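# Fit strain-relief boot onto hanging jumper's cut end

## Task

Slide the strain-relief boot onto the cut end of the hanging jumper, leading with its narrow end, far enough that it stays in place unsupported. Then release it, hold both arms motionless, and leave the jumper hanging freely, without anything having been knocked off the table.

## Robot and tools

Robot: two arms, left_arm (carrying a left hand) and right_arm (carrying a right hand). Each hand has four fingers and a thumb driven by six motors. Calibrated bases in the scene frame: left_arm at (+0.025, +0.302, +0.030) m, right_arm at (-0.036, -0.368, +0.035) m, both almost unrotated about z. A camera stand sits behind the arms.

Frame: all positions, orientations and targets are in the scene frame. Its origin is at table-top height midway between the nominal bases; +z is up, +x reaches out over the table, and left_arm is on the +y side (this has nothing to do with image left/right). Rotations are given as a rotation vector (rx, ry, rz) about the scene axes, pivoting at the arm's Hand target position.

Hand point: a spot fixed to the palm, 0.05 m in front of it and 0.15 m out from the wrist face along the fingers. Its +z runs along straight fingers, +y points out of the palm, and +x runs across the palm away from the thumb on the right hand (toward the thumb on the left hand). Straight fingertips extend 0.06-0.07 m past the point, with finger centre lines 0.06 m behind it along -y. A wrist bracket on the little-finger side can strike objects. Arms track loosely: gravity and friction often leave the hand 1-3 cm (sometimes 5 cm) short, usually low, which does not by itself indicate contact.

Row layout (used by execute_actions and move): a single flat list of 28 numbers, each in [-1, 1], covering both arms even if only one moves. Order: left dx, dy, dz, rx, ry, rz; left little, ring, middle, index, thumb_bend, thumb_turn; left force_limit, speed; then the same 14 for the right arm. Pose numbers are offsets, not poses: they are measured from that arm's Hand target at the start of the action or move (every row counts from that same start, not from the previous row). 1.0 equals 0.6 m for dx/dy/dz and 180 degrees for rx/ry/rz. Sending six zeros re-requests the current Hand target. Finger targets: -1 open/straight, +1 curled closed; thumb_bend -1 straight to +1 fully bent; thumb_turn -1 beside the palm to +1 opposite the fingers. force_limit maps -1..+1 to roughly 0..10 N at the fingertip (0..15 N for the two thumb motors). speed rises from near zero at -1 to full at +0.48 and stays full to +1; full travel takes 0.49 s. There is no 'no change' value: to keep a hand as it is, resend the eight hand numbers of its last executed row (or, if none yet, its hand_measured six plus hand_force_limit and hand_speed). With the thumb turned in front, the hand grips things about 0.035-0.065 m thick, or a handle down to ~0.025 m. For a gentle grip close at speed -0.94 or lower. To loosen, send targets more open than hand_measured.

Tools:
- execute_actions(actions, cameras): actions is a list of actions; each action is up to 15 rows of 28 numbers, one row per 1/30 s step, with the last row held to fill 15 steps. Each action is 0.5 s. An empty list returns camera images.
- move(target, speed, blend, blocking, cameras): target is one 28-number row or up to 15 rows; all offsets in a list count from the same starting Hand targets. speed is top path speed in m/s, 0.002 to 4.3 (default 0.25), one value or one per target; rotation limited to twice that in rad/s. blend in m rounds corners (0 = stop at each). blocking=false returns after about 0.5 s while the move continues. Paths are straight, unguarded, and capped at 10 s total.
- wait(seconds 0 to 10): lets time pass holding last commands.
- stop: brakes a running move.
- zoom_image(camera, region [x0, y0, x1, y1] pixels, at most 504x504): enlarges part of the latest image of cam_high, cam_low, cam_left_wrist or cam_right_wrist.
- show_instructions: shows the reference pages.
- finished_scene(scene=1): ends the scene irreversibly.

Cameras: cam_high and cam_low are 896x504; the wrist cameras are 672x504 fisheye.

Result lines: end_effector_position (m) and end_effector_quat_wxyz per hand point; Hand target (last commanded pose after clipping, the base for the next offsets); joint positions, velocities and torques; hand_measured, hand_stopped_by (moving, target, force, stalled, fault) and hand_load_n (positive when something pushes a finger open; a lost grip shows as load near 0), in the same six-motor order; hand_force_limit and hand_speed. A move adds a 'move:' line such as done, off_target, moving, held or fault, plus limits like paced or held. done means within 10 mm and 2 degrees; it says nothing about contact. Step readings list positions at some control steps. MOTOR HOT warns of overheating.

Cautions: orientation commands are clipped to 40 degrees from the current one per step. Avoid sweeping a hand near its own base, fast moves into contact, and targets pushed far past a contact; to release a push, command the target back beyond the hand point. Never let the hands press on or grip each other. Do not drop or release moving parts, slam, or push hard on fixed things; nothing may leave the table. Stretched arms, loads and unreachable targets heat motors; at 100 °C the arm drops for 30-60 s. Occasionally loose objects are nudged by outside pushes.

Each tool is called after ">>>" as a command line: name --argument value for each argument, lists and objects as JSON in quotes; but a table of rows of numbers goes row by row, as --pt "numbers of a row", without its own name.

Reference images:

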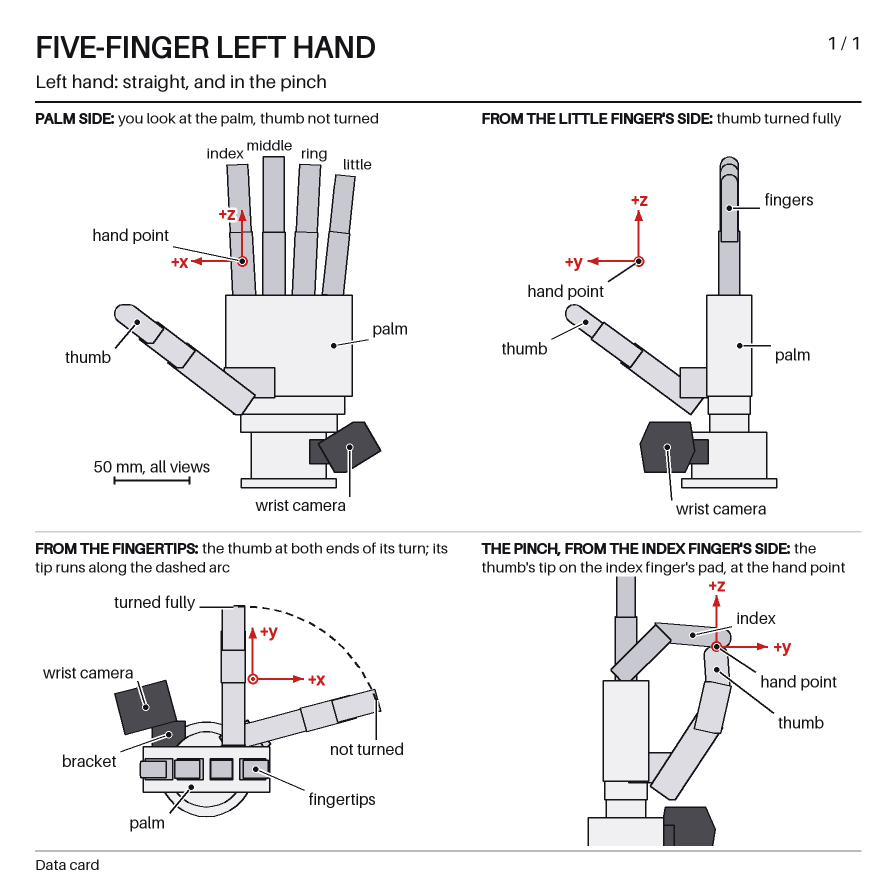

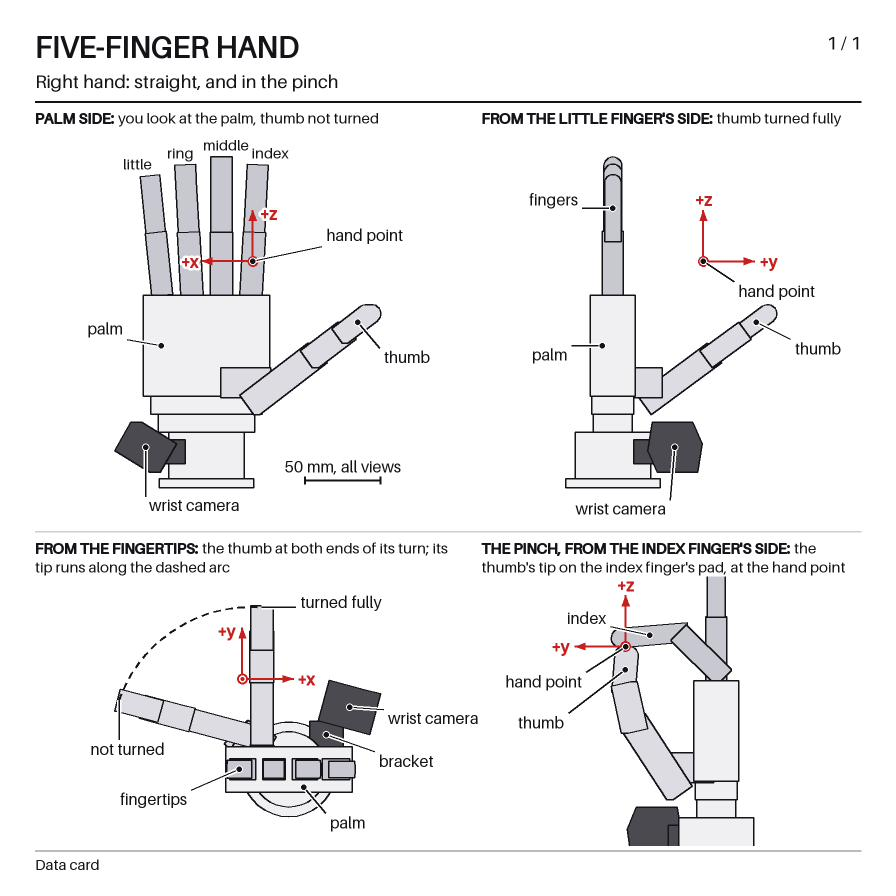

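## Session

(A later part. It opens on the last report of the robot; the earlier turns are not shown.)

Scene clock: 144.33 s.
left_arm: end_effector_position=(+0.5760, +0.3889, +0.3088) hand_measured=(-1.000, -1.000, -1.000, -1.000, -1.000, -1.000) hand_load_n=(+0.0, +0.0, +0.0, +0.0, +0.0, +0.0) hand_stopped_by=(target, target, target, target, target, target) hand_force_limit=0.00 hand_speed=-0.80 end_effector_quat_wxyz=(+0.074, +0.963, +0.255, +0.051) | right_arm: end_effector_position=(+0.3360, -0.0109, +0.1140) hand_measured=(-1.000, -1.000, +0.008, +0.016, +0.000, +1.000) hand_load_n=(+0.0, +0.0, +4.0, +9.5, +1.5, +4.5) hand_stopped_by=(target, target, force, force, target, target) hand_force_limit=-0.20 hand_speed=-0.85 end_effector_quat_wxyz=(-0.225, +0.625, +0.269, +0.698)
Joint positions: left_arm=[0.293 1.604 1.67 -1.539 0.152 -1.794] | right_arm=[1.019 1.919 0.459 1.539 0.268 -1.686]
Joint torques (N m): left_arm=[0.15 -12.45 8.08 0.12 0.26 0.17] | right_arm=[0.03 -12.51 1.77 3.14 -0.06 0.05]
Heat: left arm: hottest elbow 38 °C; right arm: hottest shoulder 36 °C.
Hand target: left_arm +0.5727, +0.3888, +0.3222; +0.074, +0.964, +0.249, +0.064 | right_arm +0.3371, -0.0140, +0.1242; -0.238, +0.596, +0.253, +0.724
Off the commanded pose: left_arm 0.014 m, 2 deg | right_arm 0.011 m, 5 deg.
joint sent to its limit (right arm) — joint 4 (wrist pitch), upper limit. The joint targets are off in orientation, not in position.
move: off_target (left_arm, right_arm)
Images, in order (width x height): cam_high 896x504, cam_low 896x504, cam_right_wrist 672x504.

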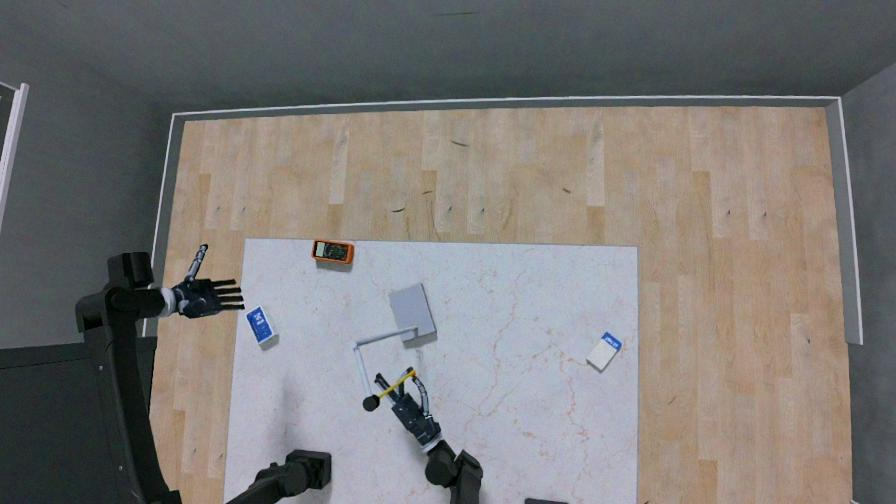

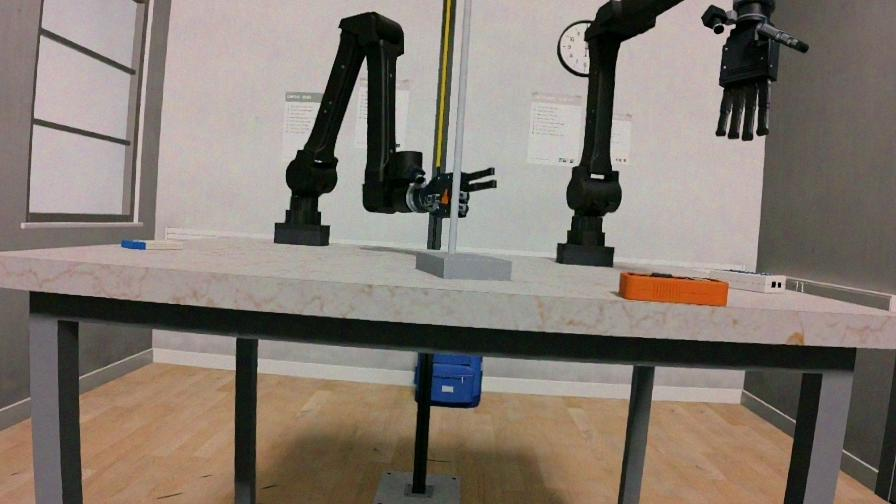

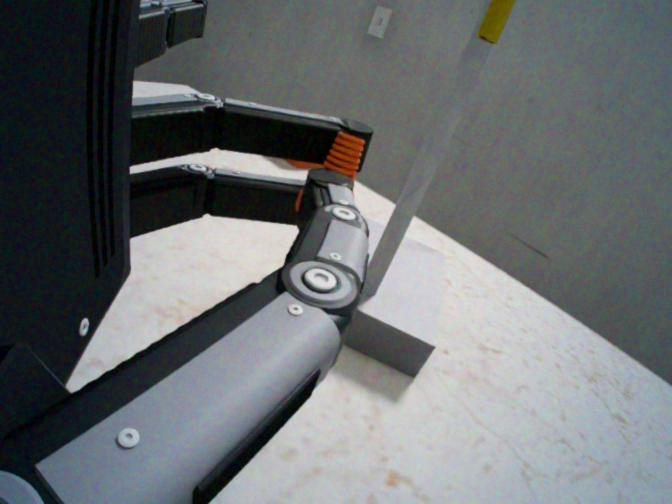

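>>> move --target '[0,0,0,0,0,0,-1,-1,-1,-1,-1,-1,0,-0.8,0.0,0.0,0.0,0,0,0,-1,-1,0.25,0.45,0.0,1,0.3,-0.85]' --speed 0.06 --cameras '["cam_high", "cam_low", "cam_right_wrist"]'

>>> zoom_image --camera "cam_right_wrist" --region '[280, 100, 400, 220]'

>>> zoom_image --camera "cam_low" --region '[420, 160, 470, 210]'

Scene clock: 146.30 s.
left_arm: end_effector_position=(+0.5760, +0.3889, +0.3088) hand_measured=(-1.000, -1.000, -1.000, -1.000, -1.000, -1.000) hand_load_n=(+0.0, +0.0, +0.0, +0.0, +0.0, +0.0) hand_stopped_by=(target, target, target, target, target, target) hand_force_limit=0.00 hand_speed=-0.80 end_effector_quat_wxyz=(+0.074, +0.963, +0.255, +0.051) | right_arm: end_effector_position=(+0.3360, -0.0109, +0.1140) hand_measured=(-1.000, -1.000, +0.018, +0.016, +0.000, +1.000) hand_load_n=(+0.0, +0.0, +6.5, +9.0, +1.5, +7.0) hand_stopped_by=(target, target, force, force, target, target) hand_force_limit=0.30 hand_speed=-0.85 end_effector_quat_wxyz=(-0.225, +0.625, +0.268, +0.698)
Joint positions: left_arm=[0.293 1.604 1.67 -1.539 0.152 -1.794] | right_arm=[1.019 1.919 0.459 1.539 0.268 -1.686]
Joint torques (N m): left_arm=[0.26 -12.63 8.08 0.16 0.26 0.16] | right_arm=[-0.44 -12.22 1.74 2.97 -0.03 0.13]
Heat: left arm: hottest elbow 38 °C; right arm: hottest shoulder 36 °C.
Hand target: left_arm +0.5727, +0.3888, +0.3222; +0.074, +0.964, +0.249, +0.064 | right_arm +0.3371, -0.0140, +0.1242; -0.238, +0.596, +0.253, +0.724
Off the commanded pose: left_arm 0.014 m, 2 deg | right_arm 0.011 m, 5 deg.
joint sent to its limit (right arm) — joint 4 (wrist pitch), upper limit. The joint targets are off in orientation, not in position.
move: off_target (left_arm, right_arm)
Images, in order (width x height): cam_high 896x504, cam_low 896x504, cam_right_wrist 672x504.

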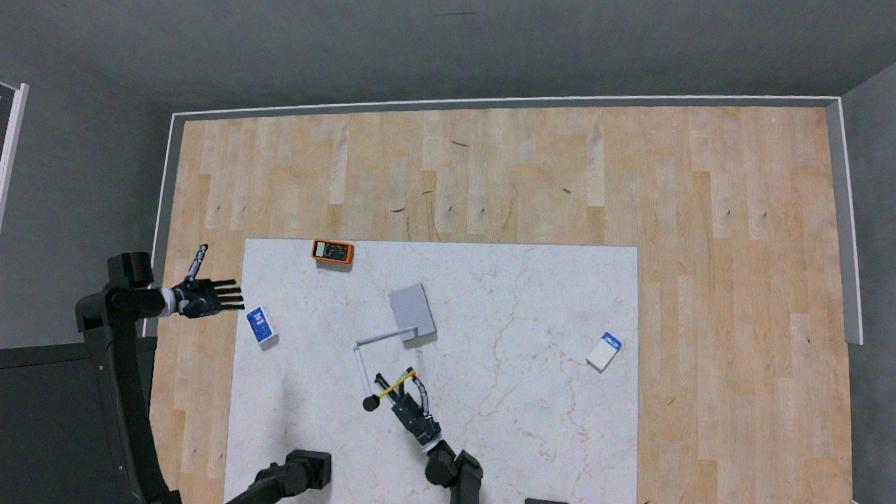

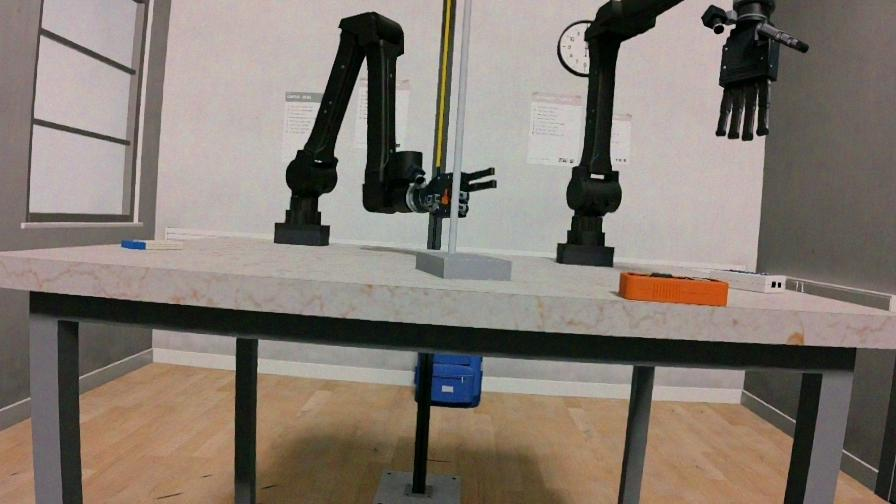

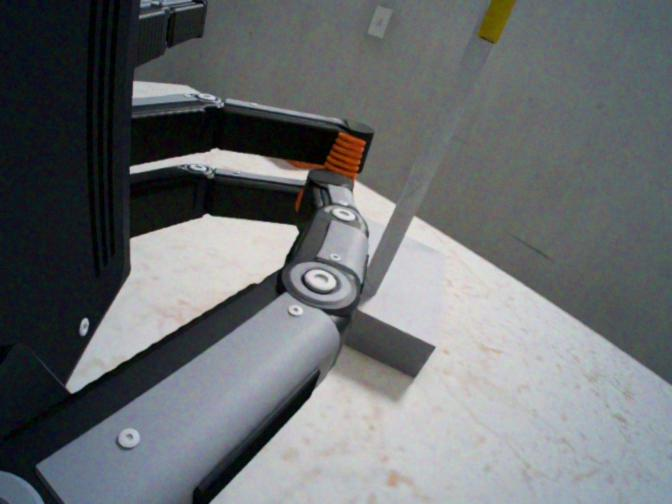

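Scaled by 4.200 from the camera's 672x504 image, which has a finer 960x720 frame.

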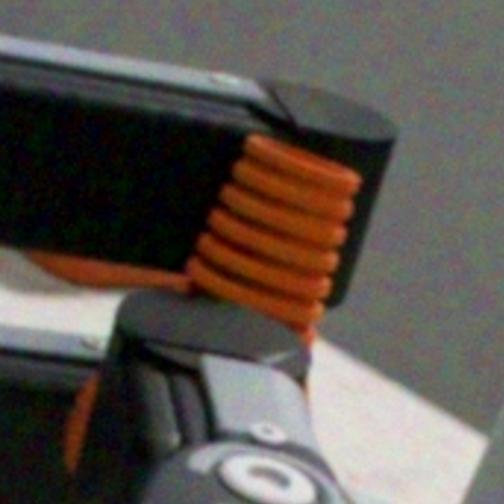

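Scaled by 10.080.

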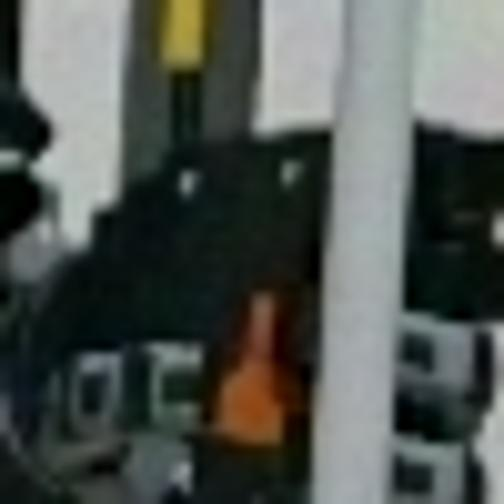

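>>> move --target '[0,0,0,0,0,0,-1,-1,-1,-1,-1,-1,0,-0.8,0.02,-0.027,0.015,0.0,0.0,0,-1,-1,0.25,0.45,0.0,1,0.3,-0.85]' --speed 0.05 --cameras '["cam_high", "cam_low", "cam_right_wrist"]'

>>> zoom_image --camera "cam_right_wrist" --region '[280, 0, 530, 220]'

>>> zoom_image --camera "cam_low" --region '[410, 150, 470, 210]'

>>> zoom_image --camera "cam_high" --region '[385, 350, 445, 400]'

Scene clock: 154.43 s.
left_arm: end_effector_position=(+0.5760, +0.3889, +0.3088) hand_measured=(-1.000, -1.000, -1.000, -1.000, -1.000, -1.000) hand_load_n=(+0.0, +0.0, +0.0, +0.0, -0.5, +0.0) hand_stopped_by=(target, target, target, target, target, target) hand_force_limit=0.00 hand_speed=-0.80 end_effector_quat_wxyz=(+0.074, +0.963, +0.255, +0.051) | right_arm: end_effector_position=(+0.3477, -0.0271, +0.1168) hand_measured=(-1.000, -1.000, +0.018, +0.016, +0.000, +1.000) hand_load_n=(+0.0, +0.0, +6.5, +9.0, +1.5, +7.0) hand_stopped_by=(target, target, force, force, target, target) hand_force_limit=0.30 hand_speed=-0.85 end_effector_quat_wxyz=(-0.225, +0.624, +0.270, +0.697)
Joint positions: left_arm=[0.293 1.604 1.67 -1.539 0.152 -1.794] | right_arm=[0.96 1.902 0.439 1.539 0.207 -1.682]
Joint torques (N m): left_arm=[0.38 -12.57 8.1 0.16 0.27 0.17] | right_arm=[-0.97 -12.98 1.95 3.11 0.04 0.13]
Heat: left arm: hottest elbow 38 °C; right arm: hottest shoulder 36 °C.
Hand target: left_arm +0.5727, +0.3888, +0.3222; +0.074, +0.964, +0.249, +0.064 | right_arm +0.3491, -0.0301, +0.1331; -0.238, +0.596, +0.253, +0.724
Off the commanded pose: left_arm 0.014 m, 2 deg | right_arm 0.017 m, 5 deg.
joint sent to its limit (right arm) — joint 4 (wrist pitch), upper limit. The joint targets are off in orientation, not in position.
move: off_target (left_arm, right_arm)
Images, in order (width x height): cam_high 896x504, cam_low 896x504, cam_right_wrist 672x504.

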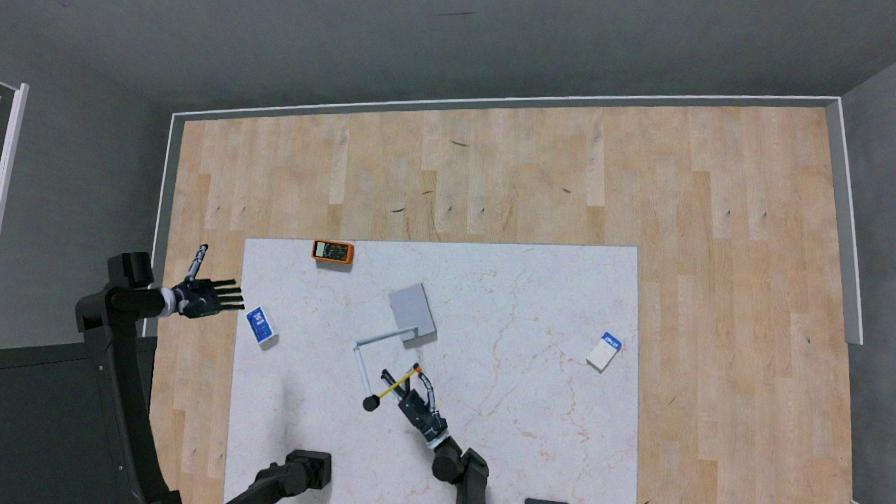

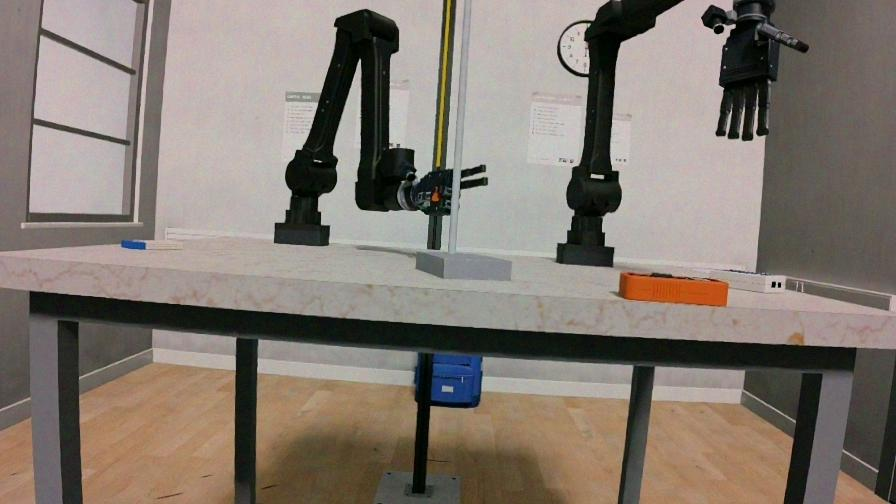

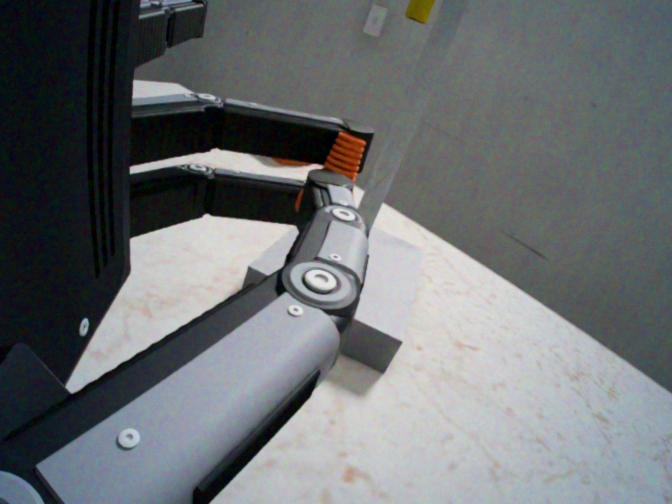

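Scaled by 2.016 from the camera's 672x504 image, which has a finer 960x720 frame.

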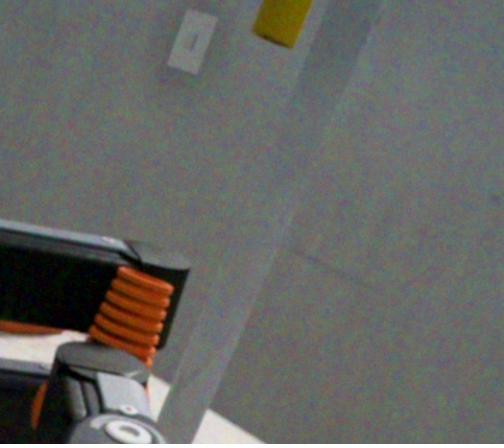

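Scaled by 8.400.

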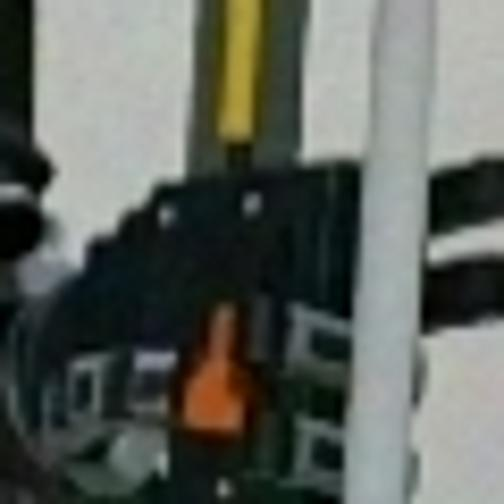

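Scaled by 8.400.

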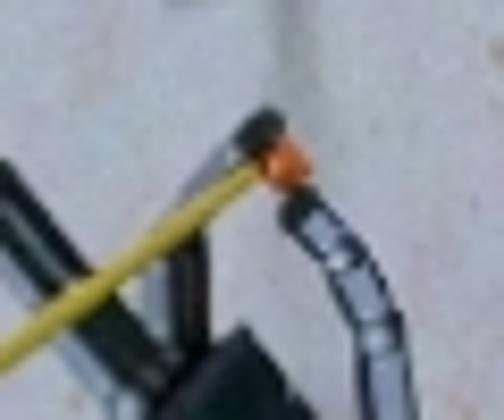

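>>> zoom_image --camera "cam_high" --region '[408, 358, 432, 380]'

Scaled by 21.000.

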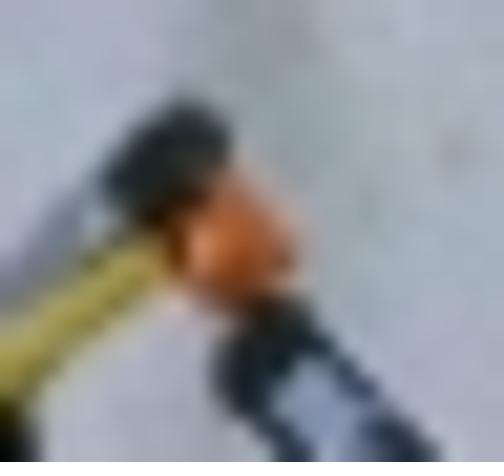

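>>> move --target '[0,0,0,0,0,0,-1,-1,-1,-1,-1,-1,0,-0.8,0.0085,-0.0025,0.03,0.0,0.0,0,-1,-1,0.25,0.45,0.0,1,0.3,-0.85]' --speed 0.05 --cameras '["cam_high", "cam_low", "cam_right_wrist"]'

>>> zoom_image --camera "cam_right_wrist" --region '[280, 0, 530, 220]'

>>> zoom_image --camera "cam_low" --region '[410, 150, 470, 210]'

>>> zoom_image --camera "cam_high" --region '[400, 355, 430, 380]'

Scene clock: 160.03 s.
left_arm: end_effector_position=(+0.5760, +0.3889, +0.3088) hand_measured=(-1.000, -1.000, -1.000, -1.000, -1.000, -1.000) hand_load_n=(+0.0, +0.0, +0.0, +0.0, +0.0, +0.0) hand_stopped_by=(target, target, target, target, target, target) hand_force_limit=0.00 hand_speed=-0.80 end_effector_quat_wxyz=(+0.074, +0.963, +0.255, +0.051) | right_arm: end_effector_position=(+0.3522, -0.0282, +0.1337) hand_measured=(-1.000, -1.000, +0.018, +0.016, +0.000, +1.000) hand_load_n=(+0.0, +0.0, +6.5, +8.5, +1.5, +7.0) hand_stopped_by=(target, target, force, force, target, target) hand_force_limit=0.30 hand_speed=-0.85 end_effector_quat_wxyz=(-0.232, +0.613, +0.265, +0.707)
Joint positions: left_arm=[0.293 1.604 1.67 -1.539 0.152 -1.794] | right_arm=[0.944 1.867 0.439 1.539 0.186 -1.682]
Joint torques (N m): left_arm=[0.15 -12.57 8.02 0.14 0.26 0.16] | right_arm=[-0.15 -13.33 2.24 3.12 -0.04 0.07]
Heat: left arm: hottest elbow 38 °C; right arm: hottest shoulder 36 °C.
Hand target: left_arm +0.5727, +0.3888, +0.3222; +0.074, +0.964, +0.249, +0.064 | right_arm +0.3541, -0.0315, +0.1512; -0.238, +0.596, +0.253, +0.724
Off the commanded pose: left_arm 0.014 m, 2 deg | right_arm 0.018 m, 3 deg.
joint sent to its limit (right arm) — joint 4 (wrist pitch), upper limit. The joint targets still meet the commanded pose.
move: off_target (left_arm, right_arm)
Images, in order (width x height): cam_high 896x504, cam_low 896x504, cam_right_wrist 672x504.

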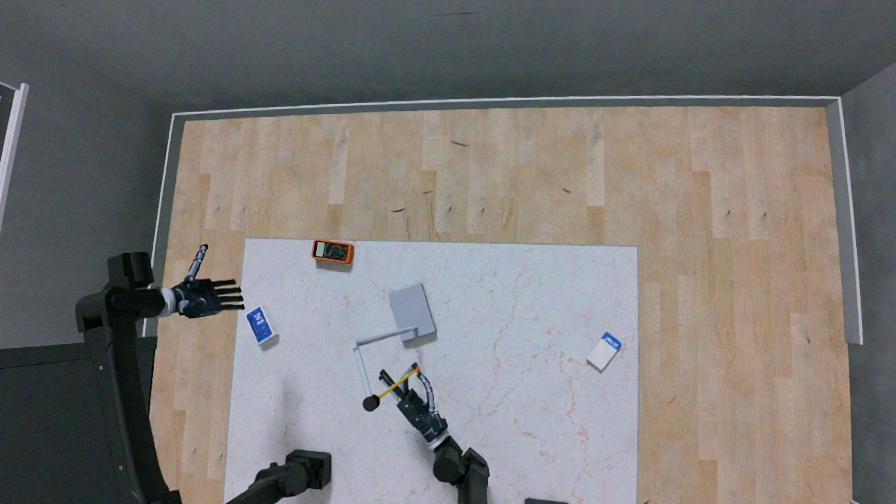

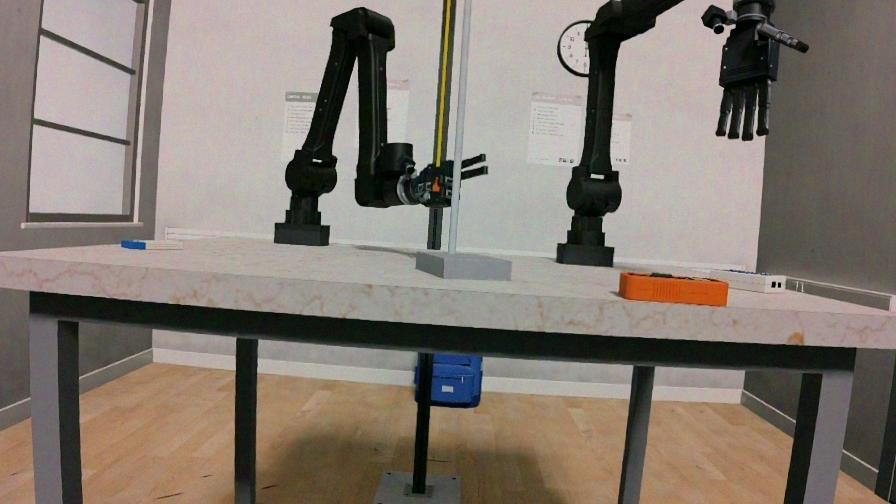

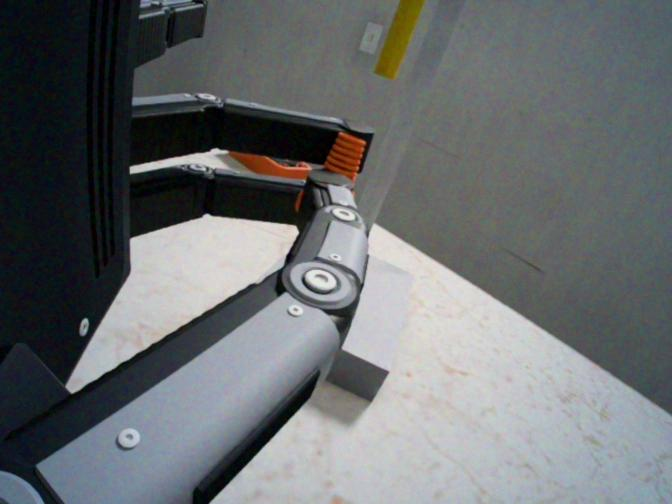

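Scaled by 2.016 from the camera's 672x504 image, which has a finer 960x720 frame.

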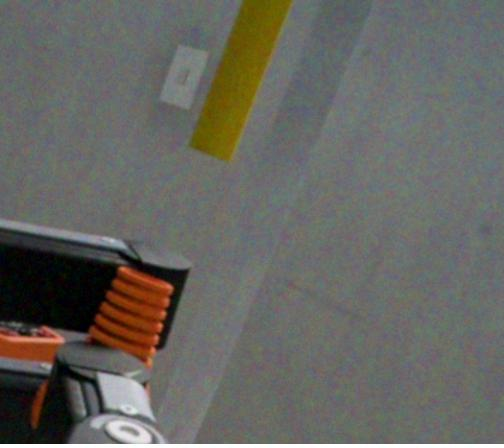

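Scaled by 8.400.

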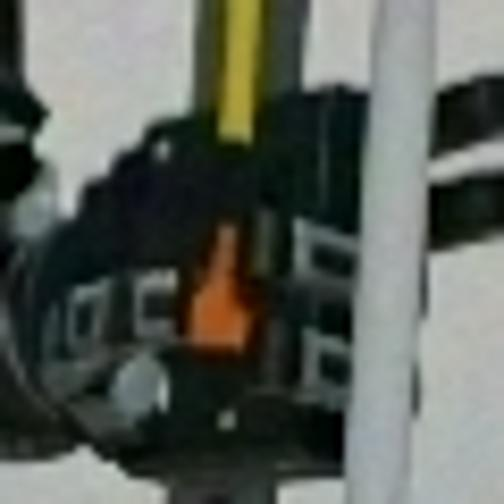

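Scaled by 16.800.

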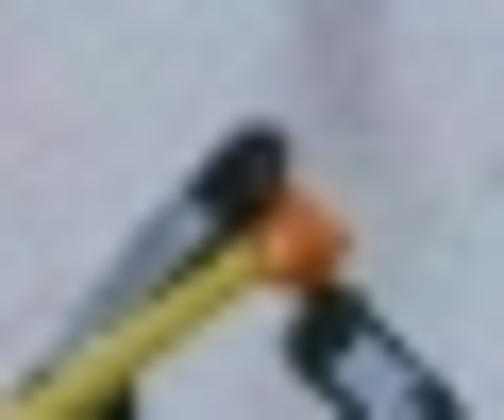

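>>> zoom_image --camera "cam_right_wrist" --region '[300, 50, 420, 200]'

Scaled by 3.360 from the camera's 672x504 image, which has a finer 960x720 frame.

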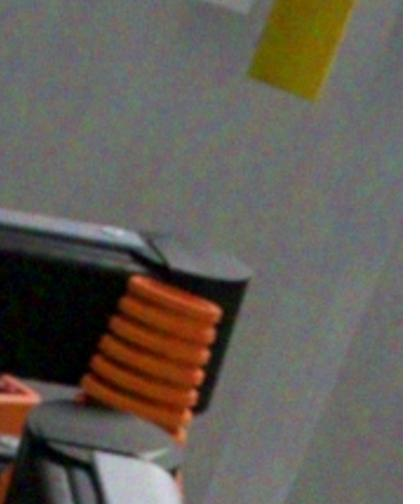

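>>> move --target '[0,0,0,0,0,0,-1,-1,-1,-1,-1,-1,0,-0.8,0.007,-0.0025,0.02,0.0,0.0,0,-1,-1,0.25,0.45,0.0,1,0.3,-0.85]' --speed 0.04 --cameras '["cam_high", "cam_low", "cam_right_wrist"]'

>>> zoom_image --camera "cam_right_wrist" --region '[300, 50, 420, 200]'

>>> zoom_image --camera "cam_low" --region '[410, 150, 470, 210]'

>>> zoom_image --camera "cam_high" --region '[400, 355, 430, 380]'

Scene clock: 165.40 s.
left_arm: end_effector_position=(+0.5760, +0.3889, +0.3088) hand_measured=(-1.000, -1.000, -1.000, -1.000, -1.000, -1.000) hand_load_n=(+0.0, +0.0, +0.0, +0.0, +0.0, +0.0) hand_stopped_by=(target, target, target, target, target, target) hand_force_limit=0.00 hand_speed=-0.80 end_effector_quat_wxyz=(+0.074, +0.963, +0.255, +0.051) | right_arm: end_effector_position=(+0.3561, -0.0300, +0.1539) hand_measured=(-1.000, -1.000, +0.018, +0.016, +0.000, +1.000) hand_load_n=(+0.0, +0.0, +6.5, +9.0, +1.5, +7.0) hand_stopped_by=(target, target, force, force, target, target) hand_force_limit=0.30 hand_speed=-0.85 end_effector_quat_wxyz=(-0.238, +0.599, +0.257, +0.719)
Joint positions: left_arm=[0.293 1.604 1.67 -1.539 0.152 -1.794] | right_arm=[0.93 1.826 0.439 1.539 0.171 -1.682]
Joint torques (N m): left_arm=[0.38 -12.45 8.08 0.13 0.25 0.16] | right_arm=[-0.73 -12.98 2.73 1.66 -0.07 0.05]
Heat: left arm: hottest elbow 38 °C; right arm: hottest shoulder 36 °C.
Hand target: left_arm +0.5727, +0.3888, +0.3222; +0.074, +0.964, +0.249, +0.064 | right_arm +0.3584, -0.0331, +0.1633; -0.238, +0.596, +0.253, +0.724
Off the commanded pose: left_arm 0.014 m, 2 deg | right_arm 0.010 m, 1 deg.
move: off_target (left_arm)
Images, in order (width x height): cam_high 896x504, cam_low 896x504, cam_right_wrist 672x504.

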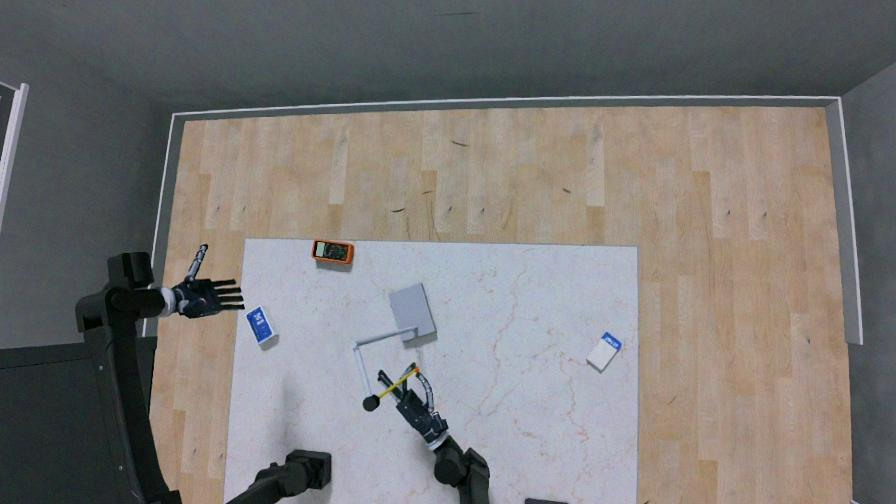

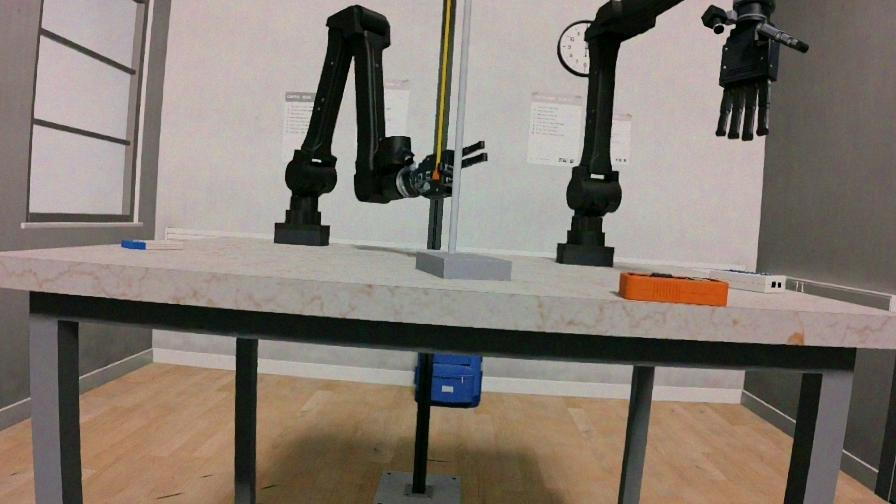

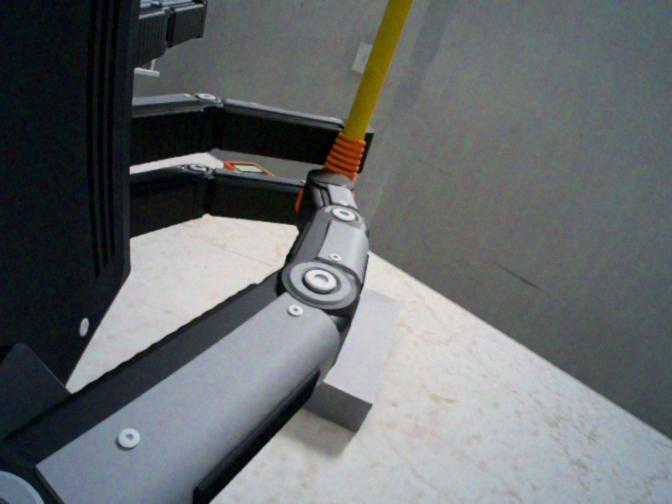

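Scaled by 3.360 from the camera's 672x504 image, which has a finer 960x720 frame.

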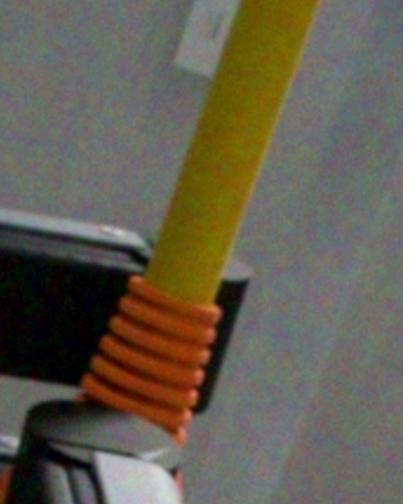

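Scaled by 8.400.

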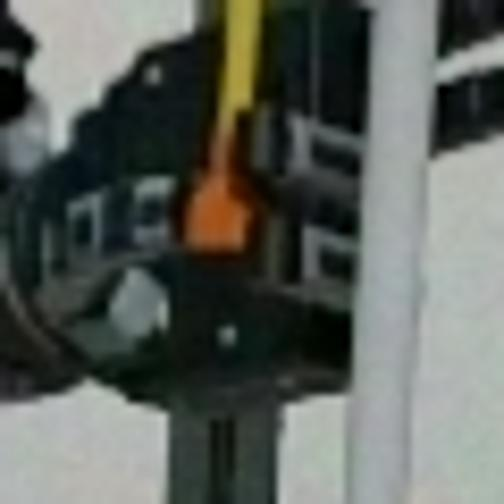

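Scaled by 16.800.

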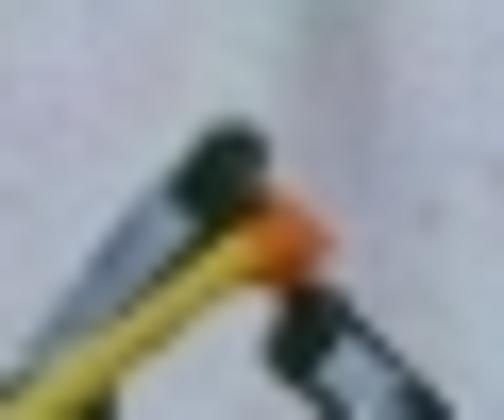

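>>> move --target '[0,0,0,0,0,0,-1,-1,-1,-1,-1,-1,0,-0.8,0.003,0.003,0.01,0.0,0.0,0,-1,-1,0.25,0.45,0.0,1,0.3,-0.85]' --speed 0.03 --cameras '["cam_high", "cam_low", "cam_right_wrist"]'

>>> zoom_image --camera "cam_right_wrist" --region '[300, 50, 420, 200]'

>>> zoom_image --camera "cam_low" --region '[410, 150, 470, 210]'

>>> zoom_image --camera "cam_high" --region '[340, 340, 430, 415]'

Scene clock: 170.23 s.
left_arm: end_effector_position=(+0.5760, +0.3889, +0.3088) hand_measured=(-1.000, -1.000, -1.000, -1.000, -1.000, -1.000) hand_load_n=(+0.0, +0.0, +0.0, +0.5, +0.0, +0.0) hand_stopped_by=(target, target, target, target, target, target) hand_force_limit=0.00 hand_speed=-0.80 end_effector_quat_wxyz=(+0.074, +0.963, +0.255, +0.051) | right_arm: end_effector_position=(+0.3567, -0.0297, +0.1577) hand_measured=(-1.000, -1.000, +0.018, +0.016, +0.000, +1.000) hand_load_n=(+0.0, +0.0, +6.5, +9.0, +1.5, +7.0) hand_stopped_by=(target, target, force, force, target, target) hand_force_limit=0.30 hand_speed=-0.85 end_effector_quat_wxyz=(-0.237, +0.601, +0.258, +0.718)
Joint positions: left_arm=[0.293 1.604 1.67 -1.539 0.152 -1.794] | right_arm=[0.93 1.803 0.439 1.509 0.171 -1.682]
Joint torques (N m): left_arm=[0.38 -12.4 8.13 0.16 0.26 0.16] | right_arm=[-1.03 -12.63 3.12 1.83 -0.03 0.03]
Heat: left arm: hottest elbow 38 °C; right arm: hottest shoulder 36 °C.
Hand target: left_arm +0.5727, +0.3888, +0.3222; +0.074, +0.964, +0.249, +0.064 | right_arm +0.3602, -0.0314, +0.1692; -0.238, +0.596, +0.253, +0.724
Off the commanded pose: left_arm 0.014 m, 2 deg | right_arm 0.012 m, 1 deg.
move: off_target (left_arm, right_arm)
Images, in order (width x height): cam_high 896x504, cam_low 896x504, cam_right_wrist 672x504.

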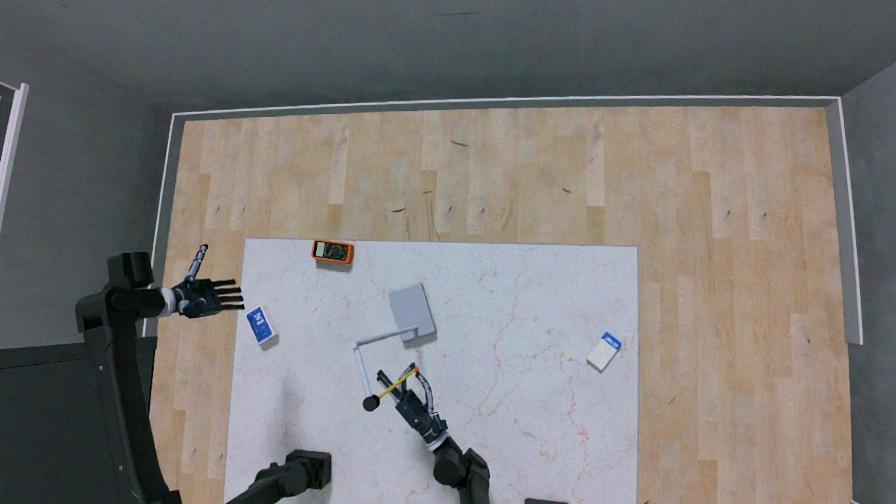

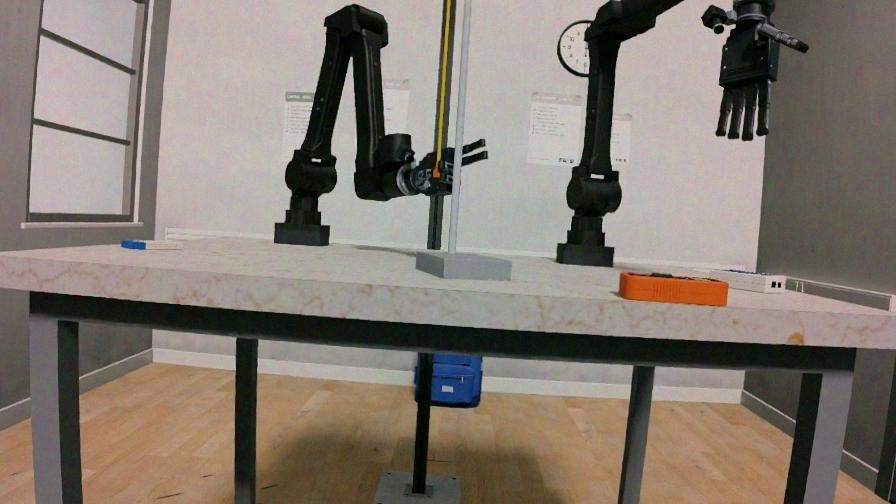

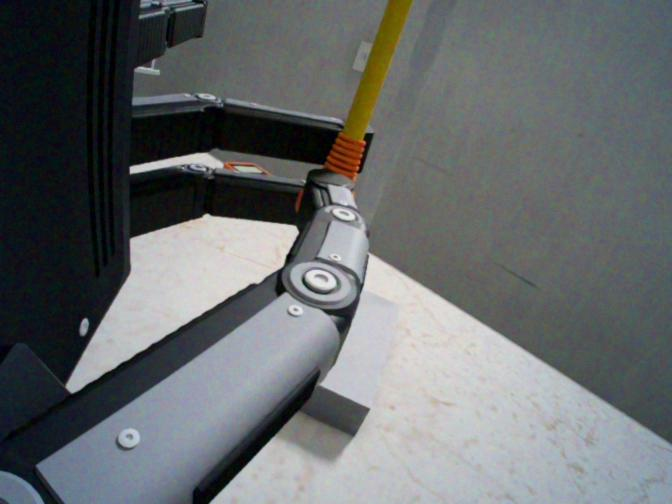

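Scaled by 3.360 from the camera's 672x504 image, which has a finer 960x720 frame.

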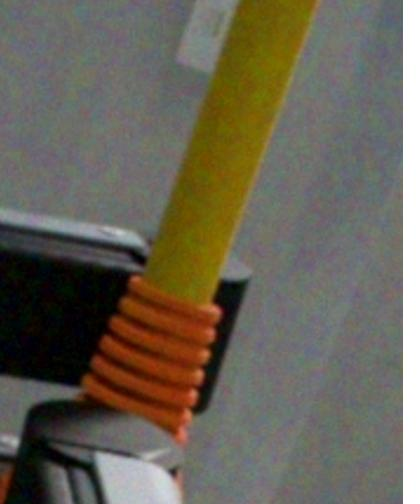

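Scaled by 8.400.

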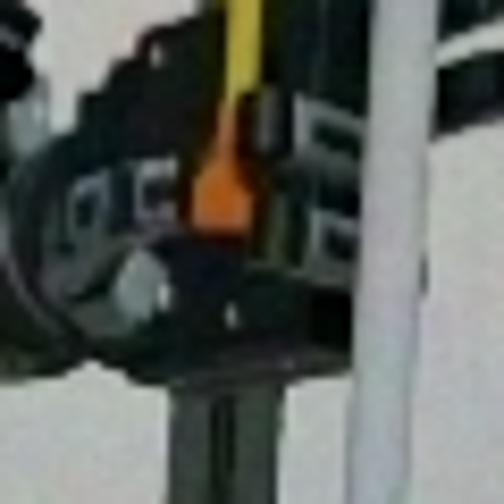

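Scaled by 5.600.

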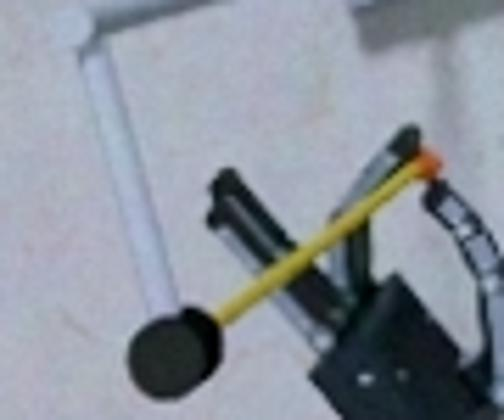

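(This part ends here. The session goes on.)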